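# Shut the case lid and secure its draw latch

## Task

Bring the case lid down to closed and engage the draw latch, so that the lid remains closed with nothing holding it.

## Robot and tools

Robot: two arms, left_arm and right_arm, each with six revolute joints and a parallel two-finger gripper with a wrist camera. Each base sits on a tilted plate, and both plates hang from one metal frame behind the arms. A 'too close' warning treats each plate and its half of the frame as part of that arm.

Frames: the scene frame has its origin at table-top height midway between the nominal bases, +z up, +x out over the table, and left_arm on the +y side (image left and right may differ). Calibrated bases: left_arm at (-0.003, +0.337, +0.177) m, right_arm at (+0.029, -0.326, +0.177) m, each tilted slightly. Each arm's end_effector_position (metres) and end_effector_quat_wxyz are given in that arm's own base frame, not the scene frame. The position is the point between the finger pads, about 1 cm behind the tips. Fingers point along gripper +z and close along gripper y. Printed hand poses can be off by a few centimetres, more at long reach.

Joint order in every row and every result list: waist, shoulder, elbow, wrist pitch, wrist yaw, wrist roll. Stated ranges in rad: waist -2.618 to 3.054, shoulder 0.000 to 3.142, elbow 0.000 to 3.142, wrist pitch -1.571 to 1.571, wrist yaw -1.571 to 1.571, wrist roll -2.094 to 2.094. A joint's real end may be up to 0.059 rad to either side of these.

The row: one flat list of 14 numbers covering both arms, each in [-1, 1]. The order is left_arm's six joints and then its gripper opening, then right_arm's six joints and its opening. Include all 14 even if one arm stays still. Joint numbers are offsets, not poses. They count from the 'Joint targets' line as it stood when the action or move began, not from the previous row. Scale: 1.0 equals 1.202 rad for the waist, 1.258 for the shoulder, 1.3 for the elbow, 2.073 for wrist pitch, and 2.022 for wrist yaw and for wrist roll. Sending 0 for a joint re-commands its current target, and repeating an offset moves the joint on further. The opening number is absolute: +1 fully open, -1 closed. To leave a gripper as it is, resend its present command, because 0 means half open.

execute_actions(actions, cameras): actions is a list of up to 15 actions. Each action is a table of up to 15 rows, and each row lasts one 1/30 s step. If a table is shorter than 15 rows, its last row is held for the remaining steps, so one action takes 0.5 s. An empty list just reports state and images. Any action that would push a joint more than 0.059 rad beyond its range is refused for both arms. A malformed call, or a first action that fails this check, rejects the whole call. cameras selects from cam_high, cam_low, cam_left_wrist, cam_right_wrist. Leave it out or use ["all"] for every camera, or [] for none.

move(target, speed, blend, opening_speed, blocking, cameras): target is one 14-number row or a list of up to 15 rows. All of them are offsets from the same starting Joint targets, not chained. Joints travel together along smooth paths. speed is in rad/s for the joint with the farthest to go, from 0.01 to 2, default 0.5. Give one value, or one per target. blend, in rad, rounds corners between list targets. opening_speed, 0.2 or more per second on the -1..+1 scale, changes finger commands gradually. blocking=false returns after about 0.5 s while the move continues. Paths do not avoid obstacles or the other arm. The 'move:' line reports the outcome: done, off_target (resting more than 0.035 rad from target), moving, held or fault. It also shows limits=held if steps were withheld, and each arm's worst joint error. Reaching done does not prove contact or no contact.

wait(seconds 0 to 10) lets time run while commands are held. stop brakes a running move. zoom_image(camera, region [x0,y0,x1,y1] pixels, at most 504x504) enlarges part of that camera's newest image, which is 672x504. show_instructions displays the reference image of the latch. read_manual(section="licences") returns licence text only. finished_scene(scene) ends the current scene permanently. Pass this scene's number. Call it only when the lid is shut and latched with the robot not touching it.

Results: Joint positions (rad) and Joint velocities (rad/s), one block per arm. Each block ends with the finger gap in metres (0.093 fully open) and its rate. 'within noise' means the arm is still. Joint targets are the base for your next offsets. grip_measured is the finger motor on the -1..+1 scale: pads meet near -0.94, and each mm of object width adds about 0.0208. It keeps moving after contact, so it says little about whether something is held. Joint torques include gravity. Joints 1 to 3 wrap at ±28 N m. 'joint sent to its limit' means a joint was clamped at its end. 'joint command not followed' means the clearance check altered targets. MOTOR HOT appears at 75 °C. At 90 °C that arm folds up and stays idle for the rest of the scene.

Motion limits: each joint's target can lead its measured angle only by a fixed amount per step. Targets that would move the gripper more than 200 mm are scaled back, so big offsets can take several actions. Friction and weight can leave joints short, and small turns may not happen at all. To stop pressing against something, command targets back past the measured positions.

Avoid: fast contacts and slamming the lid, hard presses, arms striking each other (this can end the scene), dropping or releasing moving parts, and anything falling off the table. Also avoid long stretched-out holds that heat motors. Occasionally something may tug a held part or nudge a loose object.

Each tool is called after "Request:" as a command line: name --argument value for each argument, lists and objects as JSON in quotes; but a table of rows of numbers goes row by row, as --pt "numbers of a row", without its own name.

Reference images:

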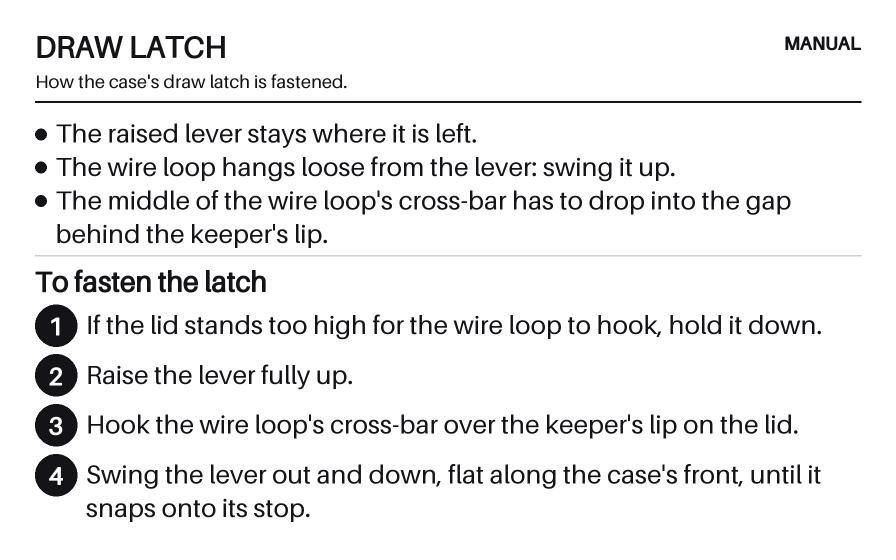

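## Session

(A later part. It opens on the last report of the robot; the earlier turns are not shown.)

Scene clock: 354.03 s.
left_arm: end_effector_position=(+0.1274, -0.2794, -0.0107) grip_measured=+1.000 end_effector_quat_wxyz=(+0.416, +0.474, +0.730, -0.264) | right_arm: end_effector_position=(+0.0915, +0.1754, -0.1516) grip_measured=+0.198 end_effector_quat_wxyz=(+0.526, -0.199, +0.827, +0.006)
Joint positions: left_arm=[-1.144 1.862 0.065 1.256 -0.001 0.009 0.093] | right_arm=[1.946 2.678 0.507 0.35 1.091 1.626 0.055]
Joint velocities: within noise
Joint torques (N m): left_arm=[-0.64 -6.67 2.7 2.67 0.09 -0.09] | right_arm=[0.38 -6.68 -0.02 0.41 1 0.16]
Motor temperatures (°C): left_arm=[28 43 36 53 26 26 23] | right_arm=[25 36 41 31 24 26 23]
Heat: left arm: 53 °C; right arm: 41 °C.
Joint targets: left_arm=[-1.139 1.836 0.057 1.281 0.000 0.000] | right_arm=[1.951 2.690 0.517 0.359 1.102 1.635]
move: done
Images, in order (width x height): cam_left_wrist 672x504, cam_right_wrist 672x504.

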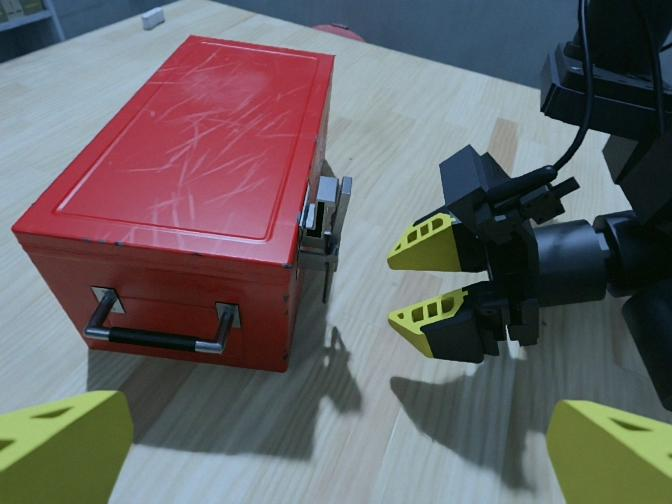

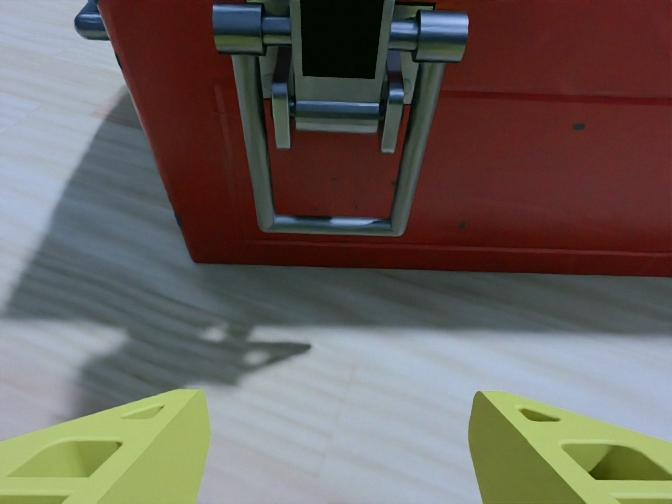

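Request:
move --pt "0 0 0 0 0 0 1 -0.1639 0.0234 -0.0762 0.2547 0.0045 -0.2196 0.3" --pt "0 0 0 0 0 0 1 -0.3106 0.0978 -0.09 0.4619 -0.0229 -0.3971 0.3" --speed 0.4 --blend 0.03 --cameras '["cam_left_wrist","cam_right_wrist"]'

Scene clock: 382.73 s.
left_arm: end_effector_position=(+0.1274, -0.2794, -0.0107) grip_measured=+1.000 end_effector_quat_wxyz=(+0.416, +0.474, +0.730, -0.264) | right_arm: end_effector_position=(+0.1134, +0.1906, -0.1507) grip_measured=+0.298 end_effector_quat_wxyz=(+0.523, -0.188, +0.831, +0.018)
Joint positions: left_arm=[-1.144 1.862 0.065 1.256 -0.001 0.009 0.093] | right_arm=[1.777 2.702 0.437 0.797 1.098 1.269 0.059]
Joint velocities: within noise
Joint torques (N m): left_arm=[-0.61 -6.69 2.71 2.68 0.09 -0.08] | right_arm=[0.35 -7.99 -0.7 1.01 0.85 0.09]
Motor temperatures (°C): left_arm=[27 43 35 53 26 26 23] | right_arm=[24 34 40 29 25 26 23]
Heat: left arm: 53 °C; right arm: 40 °C.
Joint targets: left_arm=[-1.139 1.836 0.057 1.281 0.000 0.000] | right_arm=[1.779 2.702 0.437 0.794 1.098 1.271]
move: held (right_arm; a check stopped the path); path passed 0 of 2 targets; limits=held; right_arm: the wrist pitch is farthest, 0.520 rad from its target
joint command not followed: on one or more control steps a check withheld the commanded joint targets of the right arm, and it was not sent them on those steps.
cause: the commanded joint targets, or the way to them, would bring two parts of the arm too close to each other (its forearm (the part past the elbow) and its base or mounting, with the joints along the arm from the waist to the elbow between them).
Images, in order (width x height): cam_left_wrist 672x504, cam_right_wrist 672x504.

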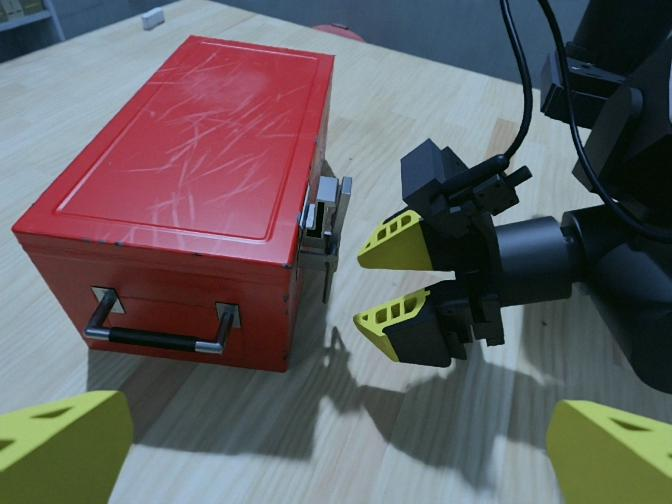

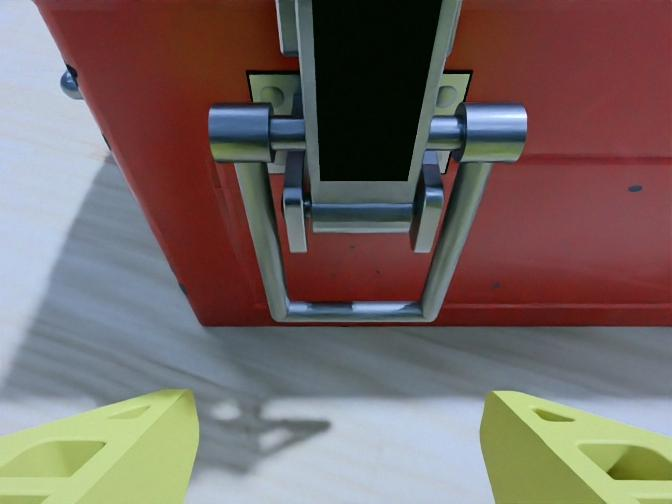

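Request:
move --pt "0 0 0 0 0 0 1 0.1431 -0.0103 0.0615 -0.2098 0.002 0.18 0.3" --pt "0 0 0 0 0 0 1 0.1764 -0.4682 -0.0269 -0.4409 -0.1316 0.1988 0.3" --pt "0 0 0 0 0 0 1 -0.3661 -0.9062 0.2062 -0.644 -0.2898 -0.1711 0.3" --speed 0.7 --blend 0.1 --cameras '["cam_left_wrist","cam_right_wrist"]'

Scene clock: 436.80 s.
left_arm: end_effector_position=(+0.1274, -0.2795, -0.0106) grip_measured=+1.000 end_effector_quat_wxyz=(+0.416, +0.474, +0.730, -0.264) | right_arm: end_effector_position=(+0.1405, +0.2300, +0.0086) grip_measured=+0.298 end_effector_quat_wxyz=(+0.268, -0.175, +0.947, -0.041)
Joint positions: left_arm=[-1.144 1.862 0.065 1.256 -0.001 0.009 0.093] | right_arm=[1.343 1.572 0.685 -0.527 0.527 0.934 0.059]
Joint velocities: within noise
Joint torques (N m): left_arm=[-0.65 -6.69 2.7 2.67 0.09 -0.08] | right_arm=[0.32 -6.56 7.49 1.09 0.37 -0.05]
Motor temperatures (°C): left_arm=[27 42 35 54 26 26 23] | right_arm=[24 36 39 29 25 26 23]
Heat: left arm: 54 °C; right arm: 39 °C.
Joint targets: left_arm=[-1.139 1.836 0.057 1.281 0.000 0.000] | right_arm=[1.338 1.562 0.705 -0.541 0.512 0.925]
move: done
Images, in order (width x height): cam_left_wrist 672x504, cam_right_wrist 672x504.

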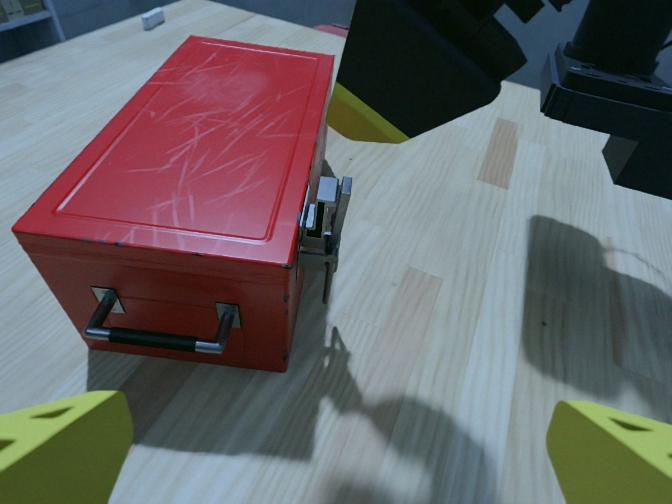

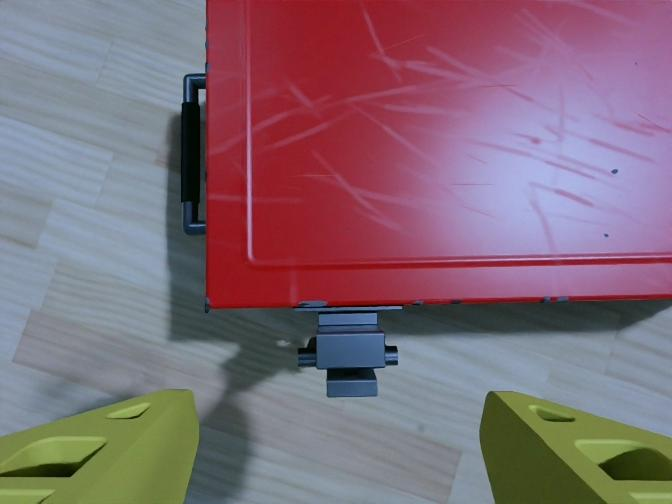

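Request:
zoom_image --camera "cam_right_wrist" --region '[280, 285, 420, 410]'

Scaled by 3.600 from the camera's 672x504 image, which has a finer 960x720 frame.

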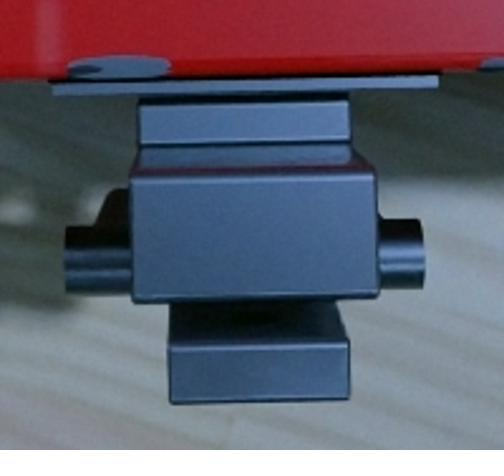

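Request:
move --target '[-0.322,0.7504,0.5977,-0.0642,-0.4135,-0.224,-1, 0,0,0,0,0,0,0.3]' --speed 0.5

Scene clock: 514.30 s.
left_arm: end_effector_position=(+0.1415, -0.3542, -0.1754) grip_measured=-0.991 end_effector_quat_wxyz=(+0.500, +0.308, +0.806, -0.078) | right_arm: end_effector_position=(+0.1403, +0.2297, +0.0085) grip_measured=+0.298 end_effector_quat_wxyz=(+0.267, -0.176, +0.947, -0.041)
Joint positions: left_arm=[-1.521 2.768 0.815 1.15 -0.825 -0.442 0] | right_arm=[1.343 1.572 0.685 -0.529 0.527 0.933 0.059]
Joint velocities: within noise
Joint torques (N m): left_arm=[-1.39 -8.81 4.12 1.96 -0.34 -0.09] | right_arm=[0.32 -6.56 7.5 1.1 0.39 0]
Motor temperatures (°C): left_arm=[27 42 34 55 26 26 23] | right_arm=[24 33 44 28 24 26 23]
Heat: left arm: 55 °C; right arm: 44 °C.
Joint targets: left_arm=[-1.525 2.780 0.834 1.148 -0.836 -0.453] | right_arm=[1.338 1.562 0.705 -0.541 0.512 0.925]
move: done

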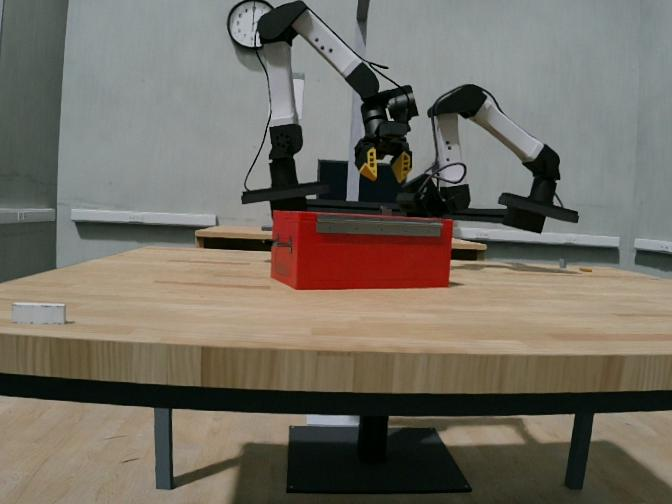

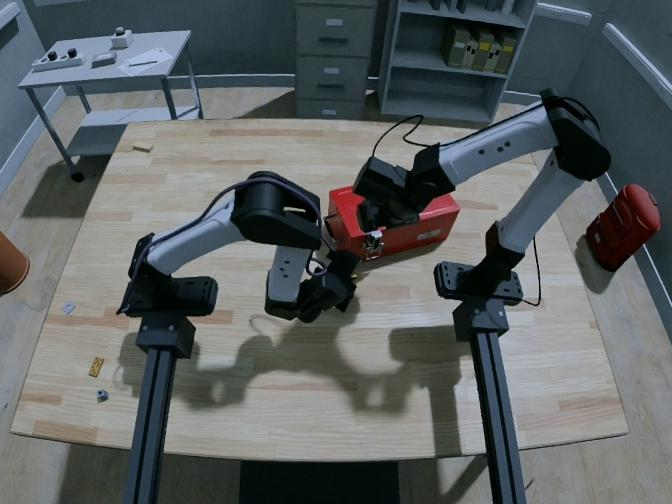

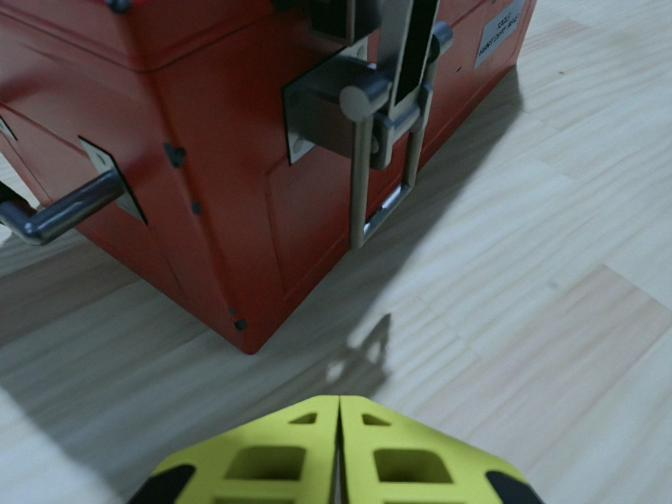

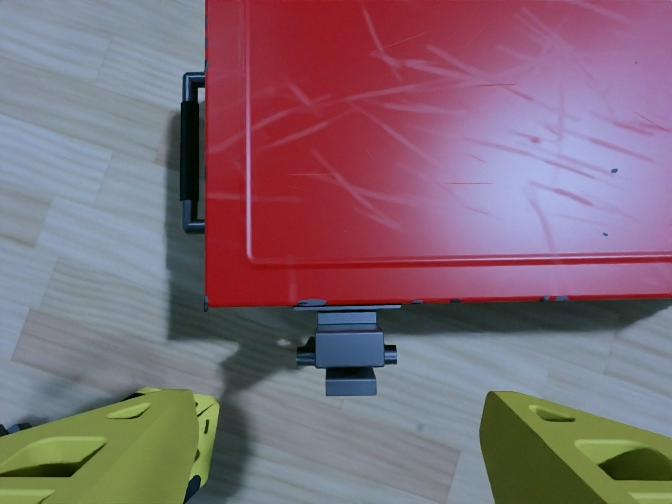

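Request:
move --pt "0 0 0 0 0 0 -1 -0.5241 -0.3124 -0.1785 -0.0304 -0.2532 -0.4575 -1" --pt "0 0 0 0 0 0 -1 -0.5965 0.0779 -0.3738 0.329 -0.2532 -0.4575 -1" --speed 0.6 --blend 0.05

Scene clock: 565.47 s.
left_arm: end_effector_position=(+0.1416, -0.3541, -0.1753) grip_measured=-0.991 end_effector_quat_wxyz=(+0.500, +0.307, +0.806, -0.078) | right_arm: end_effector_position=(+0.1662, +0.1181, -0.0898) grip_measured=-0.979 end_effector_quat_wxyz=(+0.135, -0.301, +0.943, +0.038)
Joint positions: left_arm=[-1.521 2.768 0.815 1.15 -0.826 -0.443 0] | right_arm=[0.628 1.652 0.229 0.133 0.013 0.008 0]
Joint velocities: within noise
Joint torques (N m): left_arm=[-1.39 -8.84 4.18 1.94 -0.33 -0.1] | right_arm=[0.39 -3.71 2.78 1.49 -0.05 -0.01]
Motor temperatures (°C): left_arm=[27 48 34 51 26 26 23] | right_arm=[24 33 45 28 24 26 23]
Heat: left arm: 51 °C; right arm: 45 °C.
Joint targets: left_arm=[-1.525 2.780 0.834 1.148 -0.836 -0.453] | right_arm=[0.621 1.660 0.219 0.142 0.000 0.000]
move: done

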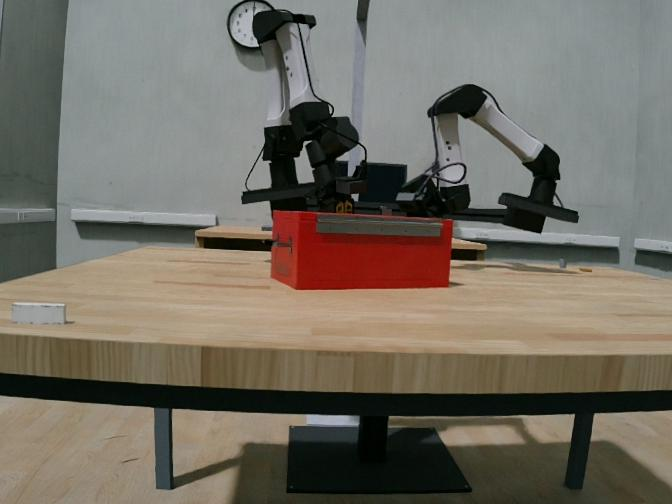

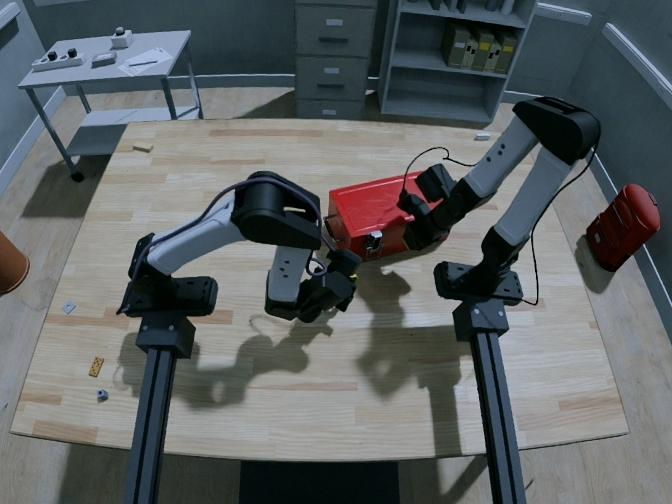

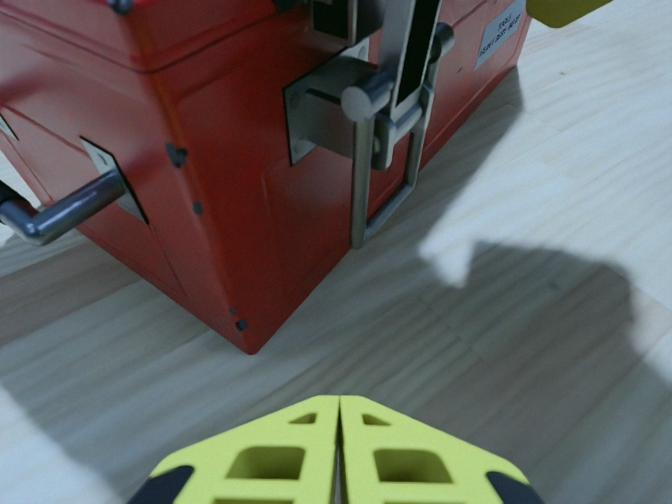

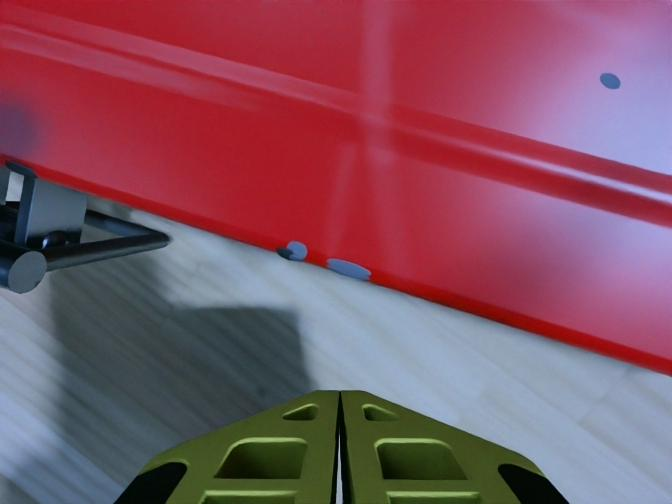

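Request:
move --pt "0 0 0 0 0 0 -1 -0.0488 0.1236 0.1619 -0.027 0 0 -1" --pt "0 0 0 0 0 0 -1 -0.0809 0.2329 0.3338 -0.0685 0 0 -1" --speed 0.2 --blend 0.05

Scene clock: 570.93 s.
left_arm: end_effector_position=(+0.1416, -0.3541, -0.1753) grip_measured=-0.991 end_effector_quat_wxyz=(+0.500, +0.307, +0.806, -0.078) | right_arm: end_effector_position=(+0.2175, +0.1309, -0.1078) grip_measured=-0.979 end_effector_quat_wxyz=(+0.048, -0.259, +0.964, +0.020)
Joint positions: left_arm=[-1.521 2.768 0.815 1.15 -0.826 -0.443 0] | right_arm=[0.533 1.946 0.596 -0.118 -0.013 0.009 0]
Joint velocities: within noise
Joint torques (N m): left_arm=[-1.4 -8.83 4.15 1.94 -0.33 -0.1] | right_arm=[0.76 -6.86 7.77 2.3 0.22 -0.02]
Motor temperatures (°C): left_arm=[27 49 33 51 26 26 23] | right_arm=[24 33 45 29 24 26 23]
Heat: left arm: 51 °C; right arm: 45 °C.
Joint targets: left_arm=[-1.525 2.780 0.834 1.148 -0.836 -0.453] | right_arm=[0.524 1.953 0.653 -0.001 0.000 0.000]
move: off_target (right_arm); right_arm: the wrist pitch is farthest, 0.118 rad from its target

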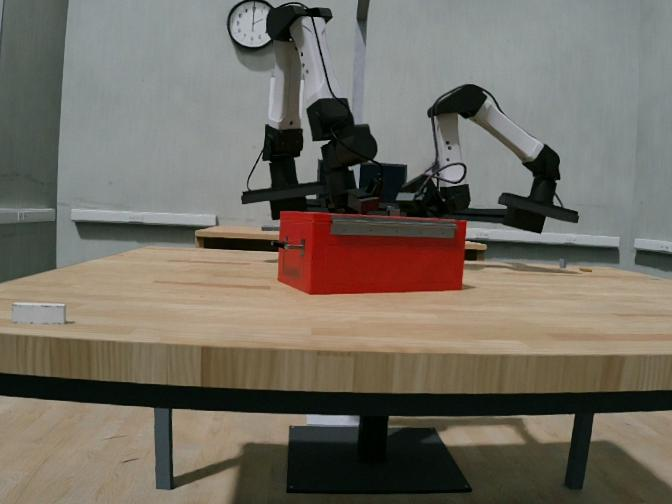

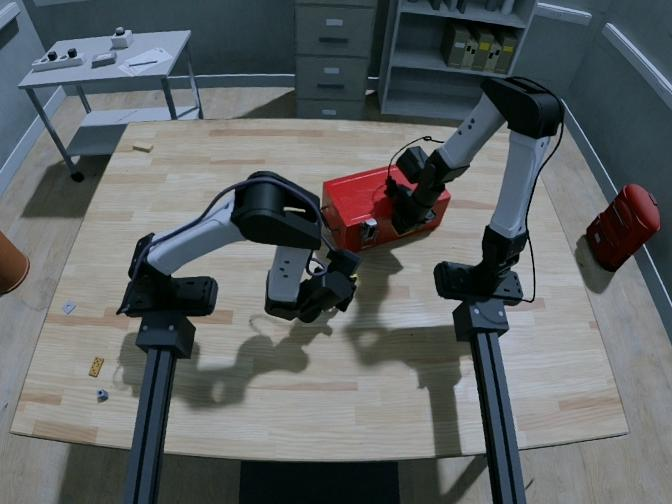

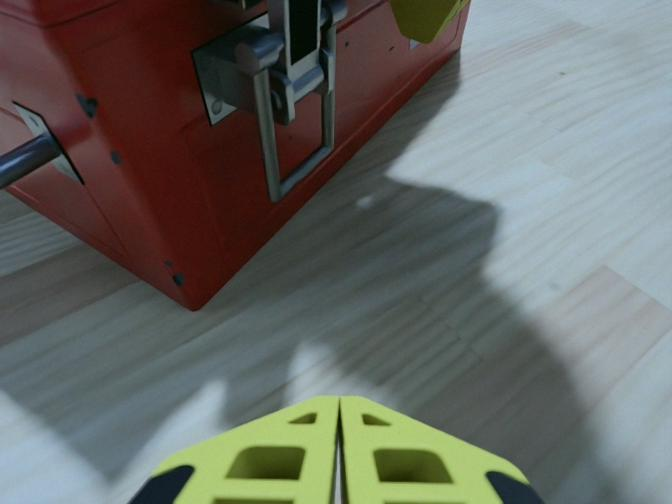

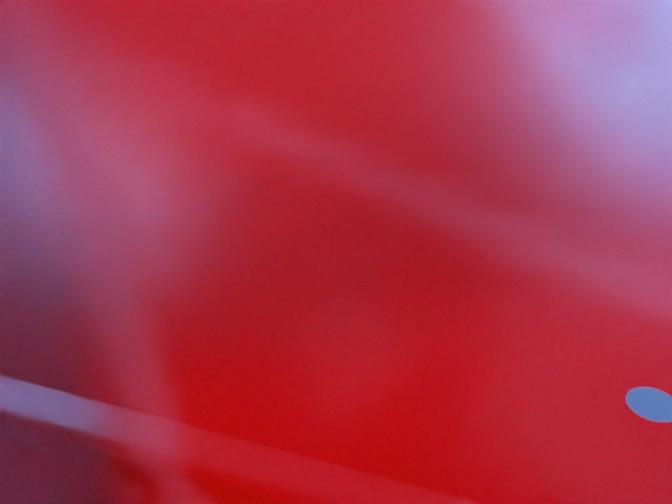

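Request:
move --pt "0 0 0 0 0 0 -1 0.0341 -0.1176 -0.3546 0.2479 0 0 -1" --pt "0 0 0 0 0 0 -1 0.003 -0.039 -0.2031 0.2007 0 0 -1" --pt "0 0 0 0 0 0 -1 -0.021 0.0501 -0.0295 0.1457 0 0 -1" --speed 0.25 --blend 0.03

Scene clock: 589.97 s.
left_arm: end_effector_position=(+0.1416, -0.3541, -0.1753) grip_measured=-0.991 end_effector_quat_wxyz=(+0.500, +0.307, +0.806, -0.078) | right_arm: end_effector_position=(+0.2651, +0.1500, -0.1108) grip_measured=-0.979 end_effector_quat_wxyz=(+0.166, -0.244, +0.954, +0.050)
Joint positions: left_arm=[-1.521 2.768 0.815 1.15 -0.826 -0.443 0] | right_arm=[0.508 2.008 0.562 0.224 -0.013 0.009 0]
Joint velocities: within noise
Joint torques (N m): left_arm=[-1.36 -8.84 4.14 1.95 -0.33 -0.09] | right_arm=[0.84 -7.31 7.36 2.41 0.21 -0.01]
Motor temperatures (°C): left_arm=[27 49 33 50 27 26 23] | right_arm=[24 34 46 31 24 26 23]
Heat: left arm: 50 °C; right arm: 46 °C.
Joint targets: left_arm=[-1.525 2.780 0.834 1.148 -0.836 -0.453] | right_arm=[0.499 2.016 0.614 0.301 0.000 0.000]
move: off_target (right_arm); right_arm: the wrist pitch is farthest, 0.077 rad from its target

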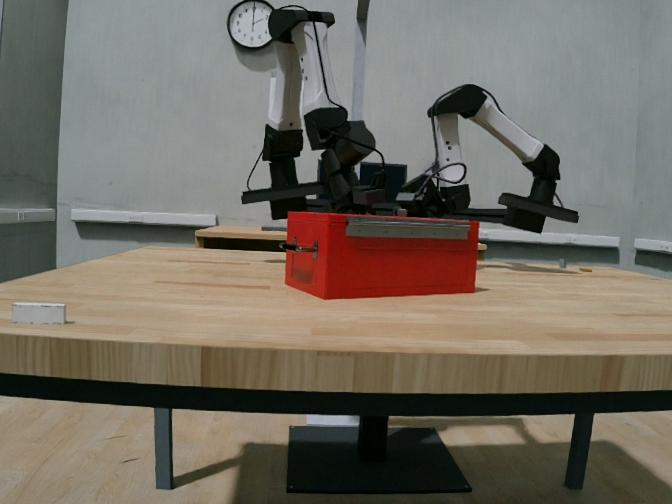

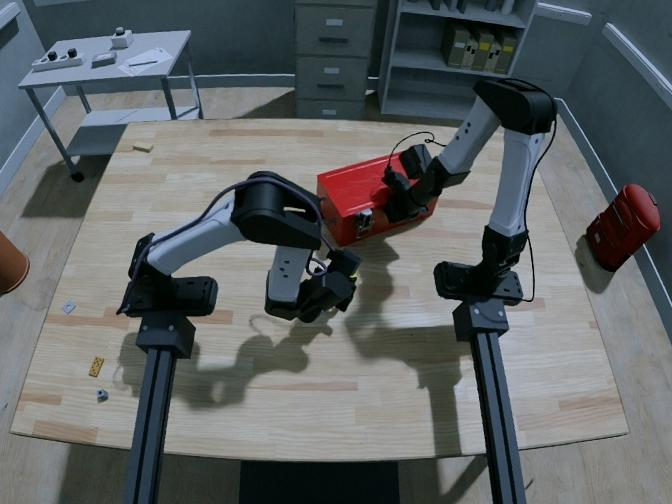

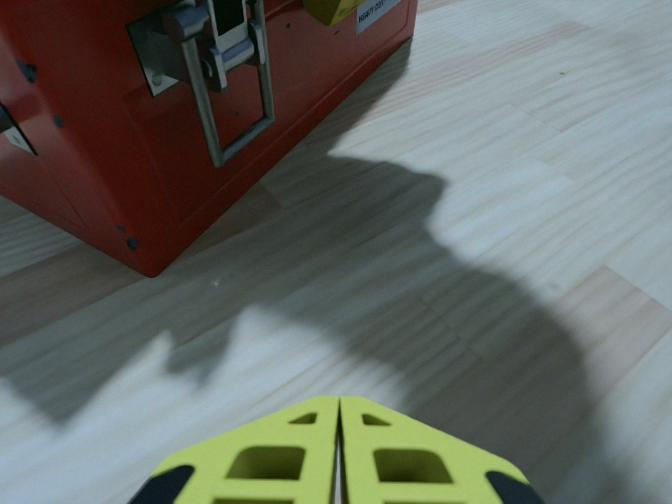

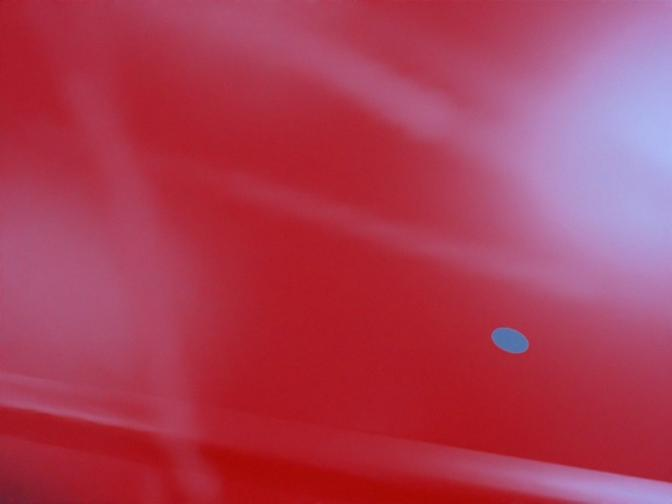

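Request:
move --pt "0 0 0 0 0 0 -1 0.0549 -0.1677 -0.3246 0.1023 0 0 -1" --pt "0.0423 -0.4094 -0.3362 -0.0188 0.0184 0.0262 -1 0.7953 -0.0819 -0.3154 0.1177 0.3783 0.3808 -1" --speed 0.5 --blend 0.03

Scene clock: 619.97 s.
left_arm: end_effector_position=(+0.1487, -0.2982, -0.0756) grip_measured=-0.991 end_effector_quat_wxyz=(+0.500, +0.304, +0.807, -0.075) | right_arm: end_effector_position=(+0.1396, +0.1963, -0.0684) grip_measured=-0.979 end_effector_quat_wxyz=(+0.406, -0.238, +0.882, +0.007)
Joint positions: left_arm=[-1.481 2.302 0.406 1.114 -0.806 -0.411 0] | right_arm=[1.45 1.902 0.201 0.538 0.752 0.76 0]
Joint velocities: within noise
Joint torques (N m): left_arm=[-0.42 -10.58 1.78 1.93 -0.17 0.14] | right_arm=[0.87 -4.23 3.11 1.81 0.74 0.17]
Motor temperatures (°C): left_arm=[27 50 33 49 27 26 23] | right_arm=[24 34 45 33 24 26 23]
Heat: left arm: 50 °C; right arm: 45 °C.
Joint targets: left_arm=[-1.475 2.265 0.397 1.109 -0.799 -0.400] | right_arm=[1.455 1.913 0.204 0.546 0.765 0.770]
move: off_target (left_arm); left_arm: the shoulder is farthest, 0.037 rad from its target

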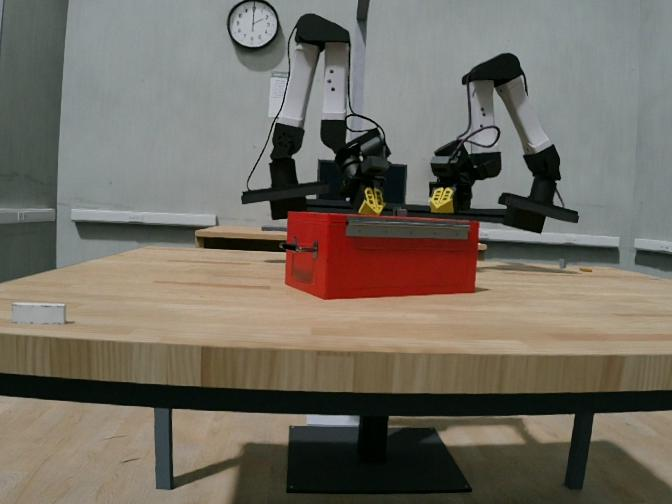

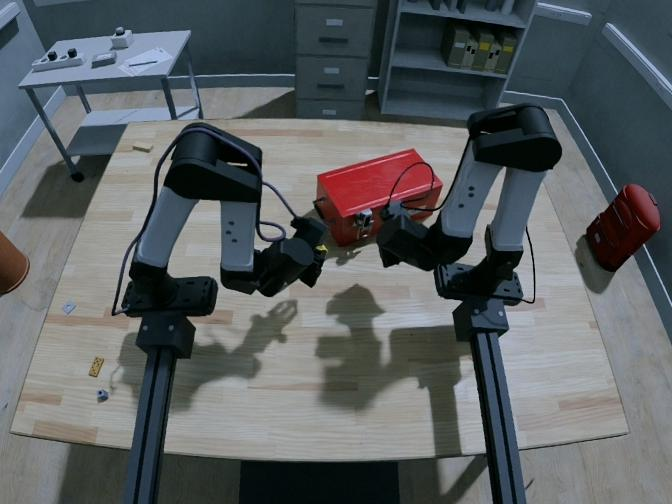

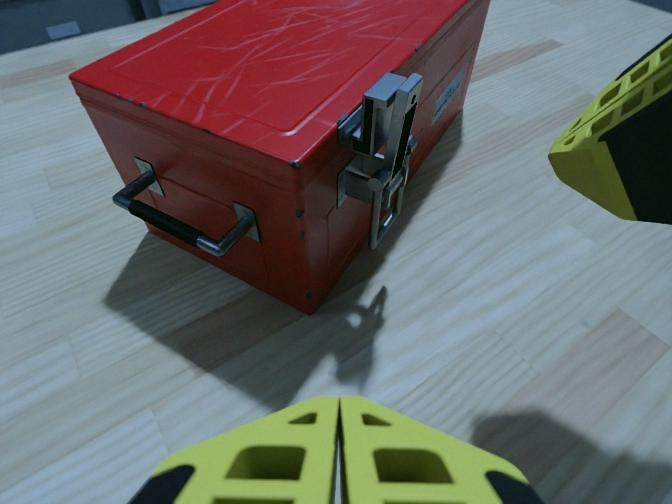

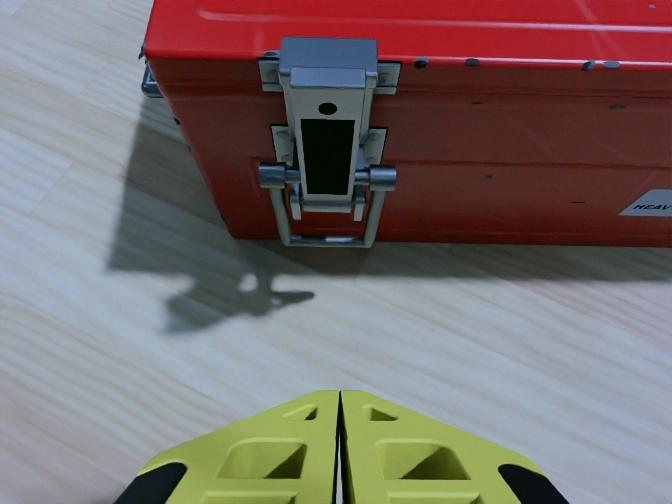

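Request:
move --pt "0 0 0 0 0 0 -1 0 0 0 0 0 0 0.3" --pt "0 0 0 0 0 0 -1 -0.2138 0.1153 0.0838 0.1548 -0.0388 -0.1708 0.3" --pt "0 0 0 0 0 0 -1 -0.2463 0.3164 0.1062 0.2745 -0.0514 -0.1894 0.3" --speed 0.4 --blend 0.03 --cameras '["cam_left_wrist","cam_right_wrist"]'

Scene clock: 655.53 s.
left_arm: end_effector_position=(+0.1486, -0.2982, -0.0757) grip_measured=-0.991 end_effector_quat_wxyz=(+0.500, +0.304, +0.807, -0.075) | right_arm: end_effector_position=(+0.2109, +0.2246, -0.0945) grip_measured=+0.298 end_effector_quat_wxyz=(+0.451, -0.226, +0.863, +0.010)
Joint positions: left_arm=[-1.481 2.302 0.406 1.113 -0.805 -0.41 0] | right_arm=[1.166 2.299 0.329 1.108 0.676 0.396 0.059]
Joint velocities: within noise
Joint torques (N m): left_arm=[-0.4 -10.59 1.77 1.94 -0.17 0.11] | right_arm=[0.44 -6.58 2.54 2.26 0.29 -0.02]
Motor temperatures (°C): left_arm=[27 55 32 46 26 26 23] | right_arm=[24 32 42 32 24 26 23]
Heat: left arm: 55 °C; right arm: 42 °C.
Joint targets: left_arm=[-1.475 2.265 0.397 1.110 -0.799 -0.400] | right_arm=[1.159 2.311 0.343 1.114 0.661 0.387]
move: off_target (left_arm); blend cut to 0 rad at target 1; left_arm: the shoulder is farthest, 0.037 rad from its target
Images, in order (width x height): cam_left_wrist 672x504, cam_right_wrist 672x504.

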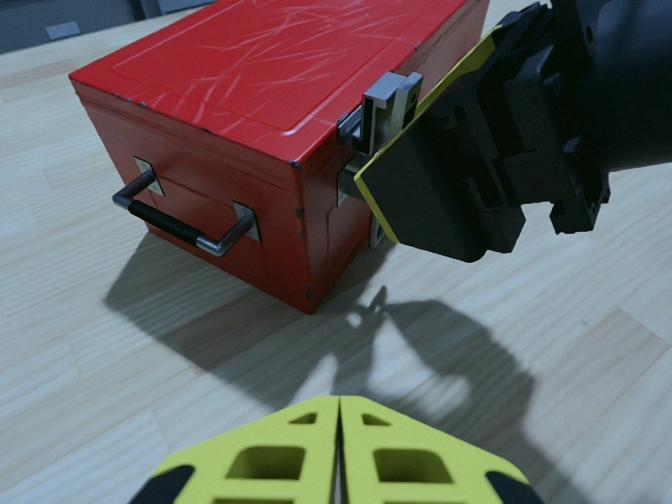

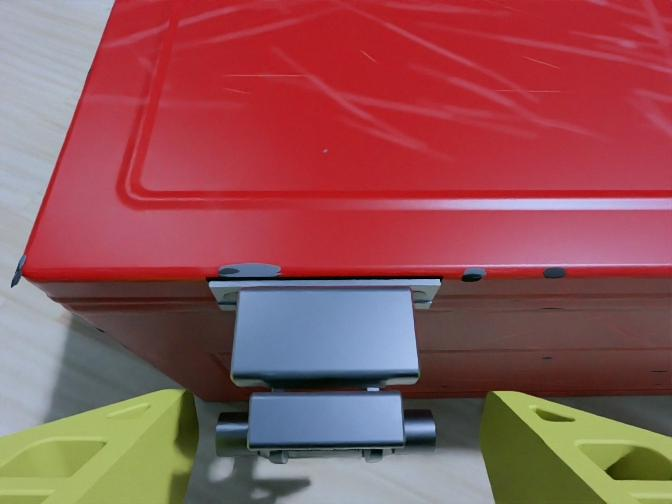

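Request:
move --target '[0,0,0,0,0,0,-1, -0.0042,0.1836,0.0423,0.0861,-0.0015,-0.0025,0.3]' --speed 0.2 --cameras '["cam_left_wrist","cam_right_wrist"]'

Request:
zoom_image --camera "cam_left_wrist" --region '[290, 60, 450, 270]'

Scene clock: 663.27 s.
left_arm: end_effector_position=(+0.1486, -0.2981, -0.0758) grip_measured=-0.991 end_effector_quat_wxyz=(+0.500, +0.304, +0.807, -0.075) | right_arm: end_effector_position=(+0.2115, +0.2236, -0.1285) grip_measured=+0.298 end_effector_quat_wxyz=(+0.453, -0.225, +0.863, +0.011)
Joint positions: left_arm=[-1.481 2.302 0.406 1.113 -0.805 -0.41 0] | right_arm=[1.161 2.529 0.388 1.286 0.672 0.39 0.059]
Joint velocities: within noise
Joint torques (N m): left_arm=[-0.39 -10.54 1.76 1.95 -0.16 0.12] | right_arm=[0.46 -7.15 1.28 2.31 0.3 -0.01]
Motor temperatures (°C): left_arm=[27 55 32 45 26 26 24] | right_arm=[24 33 42 32 24 26 23]
Heat: left arm: 55 °C; right arm: 42 °C.
Joint targets: left_arm=[-1.475 2.265 0.397 1.109 -0.799 -0.400] | right_arm=[1.154 2.542 0.398 1.293 0.658 0.382]
move: off_target (left_arm); left_arm: the shoulder is farthest, 0.037 rad from its target
Images, in order (width x height): cam_left_wrist 672x504, cam_right_wrist 672x504.

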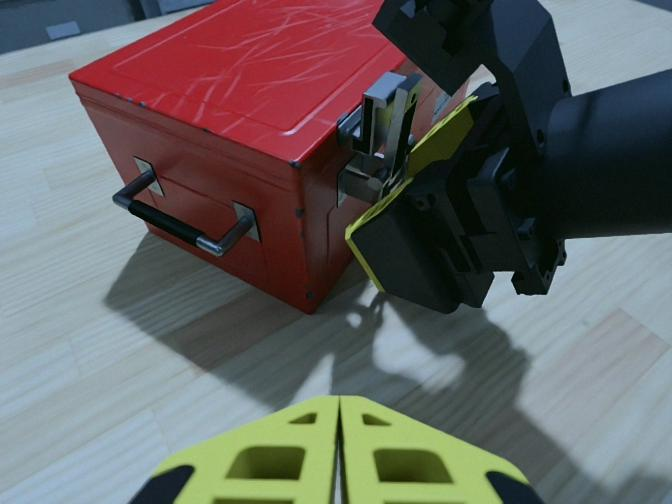

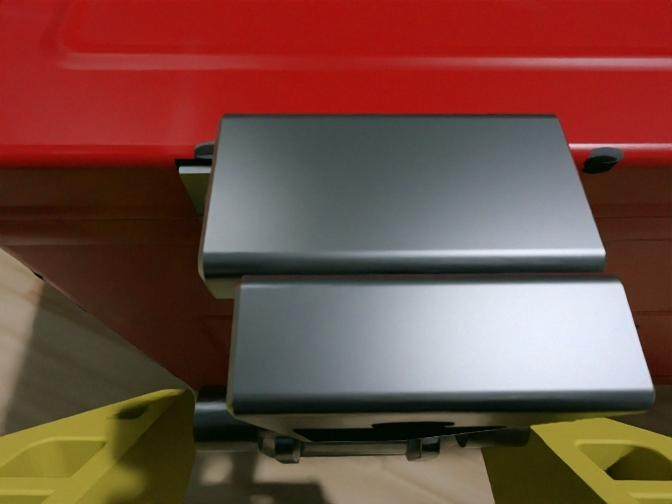

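Scaled by 2.400 from the camera's 672x504 image, which has a finer 960x720 frame.

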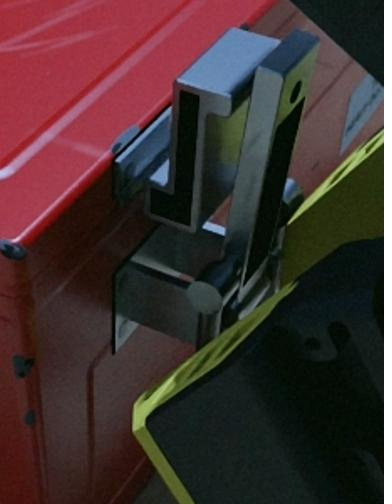

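Request:
move --pt "0 0 0 0 0 0 -1 -0.0087 0.0024 -0.0062 0.0082 -0.0037 -0.0054 0.3" --pt "0 0 0 0 0 0 -1 -0.0087 0.0024 -0.0062 0.0082 -0.0037 -0.0054 0.05" --speed 0.2 --opening_speed 0.4 --cameras '["cam_left_wrist","cam_right_wrist"]'

Scene clock: 674.83 s.
left_arm: end_effector_position=(+0.1486, -0.2981, -0.0758) grip_measured=-0.991 end_effector_quat_wxyz=(+0.500, +0.304, +0.807, -0.075) | right_arm: end_effector_position=(+0.2143, +0.2248, -0.1267) grip_measured=+0.052 end_effector_quat_wxyz=(+0.456, -0.223, +0.862, +0.015)
Joint positions: left_arm=[-1.481 2.302 0.406 1.113 -0.805 -0.41 0] | right_arm=[1.151 2.529 0.388 1.304 0.665 0.379 0.048]
Joint velocities: within noise
Joint torques (N m): left_arm=[-0.38 -10.56 1.77 1.94 -0.17 0.13] | right_arm=[0.49 -6.86 0.68 2.31 0.29 0]
Motor temperatures (°C): left_arm=[27 56 32 45 26 26 24] | right_arm=[24 34 41 33 24 26 23]
Heat: left arm: 56 °C; right arm: 41 °C.
Joint targets: left_arm=[-1.475 2.265 0.397 1.109 -0.799 -0.400] | right_arm=[1.144 2.545 0.390 1.310 0.651 0.371]
move: off_target (left_arm); left_arm: the shoulder is farthest, 0.037 rad from its target
Images, in order (width x height): cam_left_wrist 672x504, cam_right_wrist 672x504.

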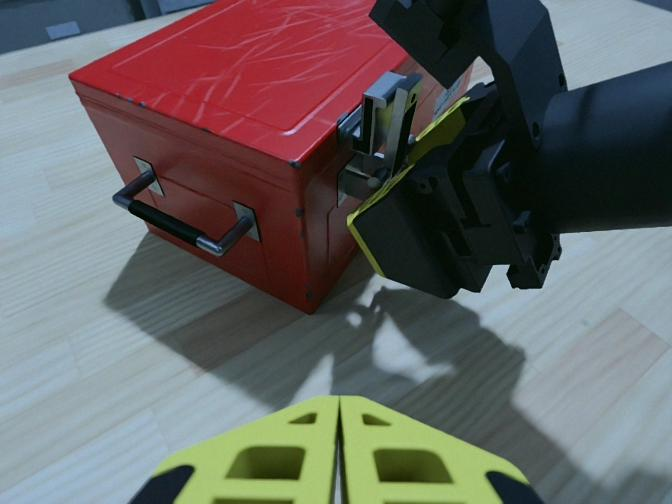

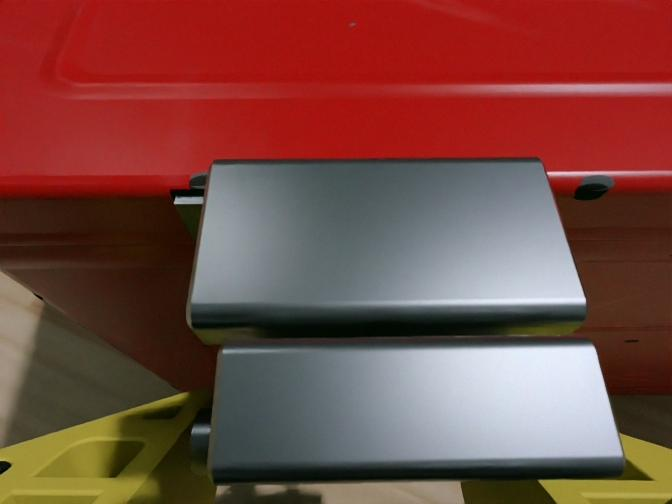

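Request:
move --target '[0,0,0,0,0,0,-1, -0.0052,0.004,-0.01,0.0101,-0.002,-0.0035,0.05]' --speed 0.2 --cameras '["cam_right_wrist"]'

Scene clock: 683.77 s.
left_arm: end_effector_position=(+0.1486, -0.2981, -0.0758) grip_measured=-0.991 end_effector_quat_wxyz=(+0.500, +0.304, +0.807, -0.075) | right_arm: end_effector_position=(+0.2159, +0.2253, -0.1260) grip_measured=+0.052 end_effector_quat_wxyz=(+0.459, -0.221, +0.860, +0.018)
Joint positions: left_arm=[-1.481 2.302 0.406 1.113 -0.805 -0.41 0] | right_arm=[1.145 2.536 0.388 1.324 0.661 0.373 0.048]
Joint velocities: within noise
Joint torques (N m): left_arm=[-0.36 -10.58 1.74 1.95 -0.16 0.13] | right_arm=[0.49 -7.08 -0.35 2.31 0.26 -0.03]
Motor temperatures (°C): left_arm=[27 56 32 45 26 26 24] | right_arm=[24 34 40 33 24 26 23]
Heat: left arm: 56 °C; right arm: 40 °C.
Joint targets: left_arm=[-1.475 2.265 0.397 1.109 -0.799 -0.400] | right_arm=[1.137 2.550 0.377 1.331 0.647 0.364]
move: off_target (left_arm); left_arm: the shoulder is farthest, 0.037 rad from its target
Images, in order (width x height): cam_right_wrist 672x504.

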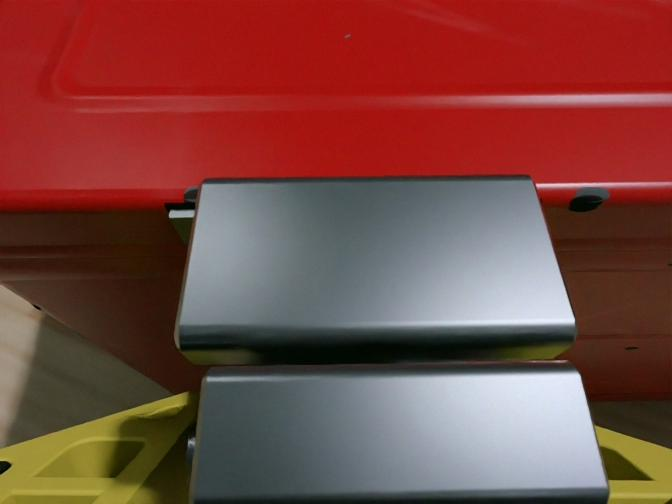

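Request:
move --target '[0,0,0,0,0,0,-1, 0,0,0,0,0,0,-0.1]' --opening_speed 0.2 --cameras '["cam_right_wrist","cam_left_wrist"]'

Scene clock: 687.50 s.
left_arm: end_effector_position=(+0.1486, -0.2981, -0.0758) grip_measured=-0.991 end_effector_quat_wxyz=(+0.500, +0.304, +0.807, -0.075) | right_arm: end_effector_position=(+0.2159, +0.2235, -0.1260) grip_measured=-0.092 end_effector_quat_wxyz=(+0.458, -0.221, +0.861, +0.017)
Joint positions: left_arm=[-1.481 2.302 0.406 1.113 -0.805 -0.41 0] | right_arm=[1.142 2.536 0.384 1.326 0.661 0.372 0.041]
Joint velocities: within noise
Joint torques (N m): left_arm=[-0.38 -10.61 1.74 1.94 -0.16 0.12] | right_arm=[0.68 -7.05 -0.06 2.31 0.28 0]
Motor temperatures (°C): left_arm=[27 56 32 45 26 26 24] | right_arm=[24 34 40 33 24 26 23]
Heat: left arm: 56 °C; right arm: 40 °C.
Joint targets: left_arm=[-1.475 2.265 0.397 1.109 -0.799 -0.400] | right_arm=[1.137 2.550 0.377 1.331 0.647 0.364]
move: off_target (left_arm); left_arm: the shoulder is farthest, 0.037 rad from its target
Images, in order (width x height): cam_left_wrist 672x504, cam_right_wrist 672x504.

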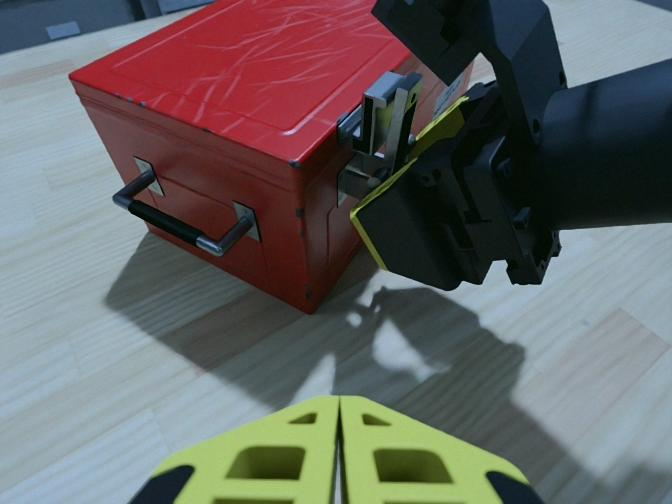

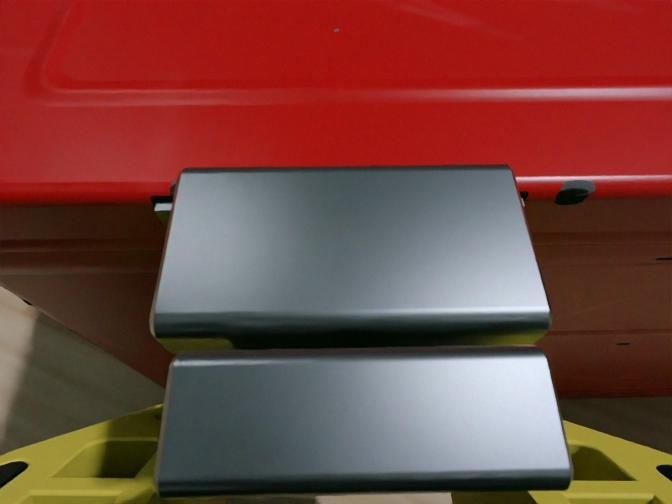

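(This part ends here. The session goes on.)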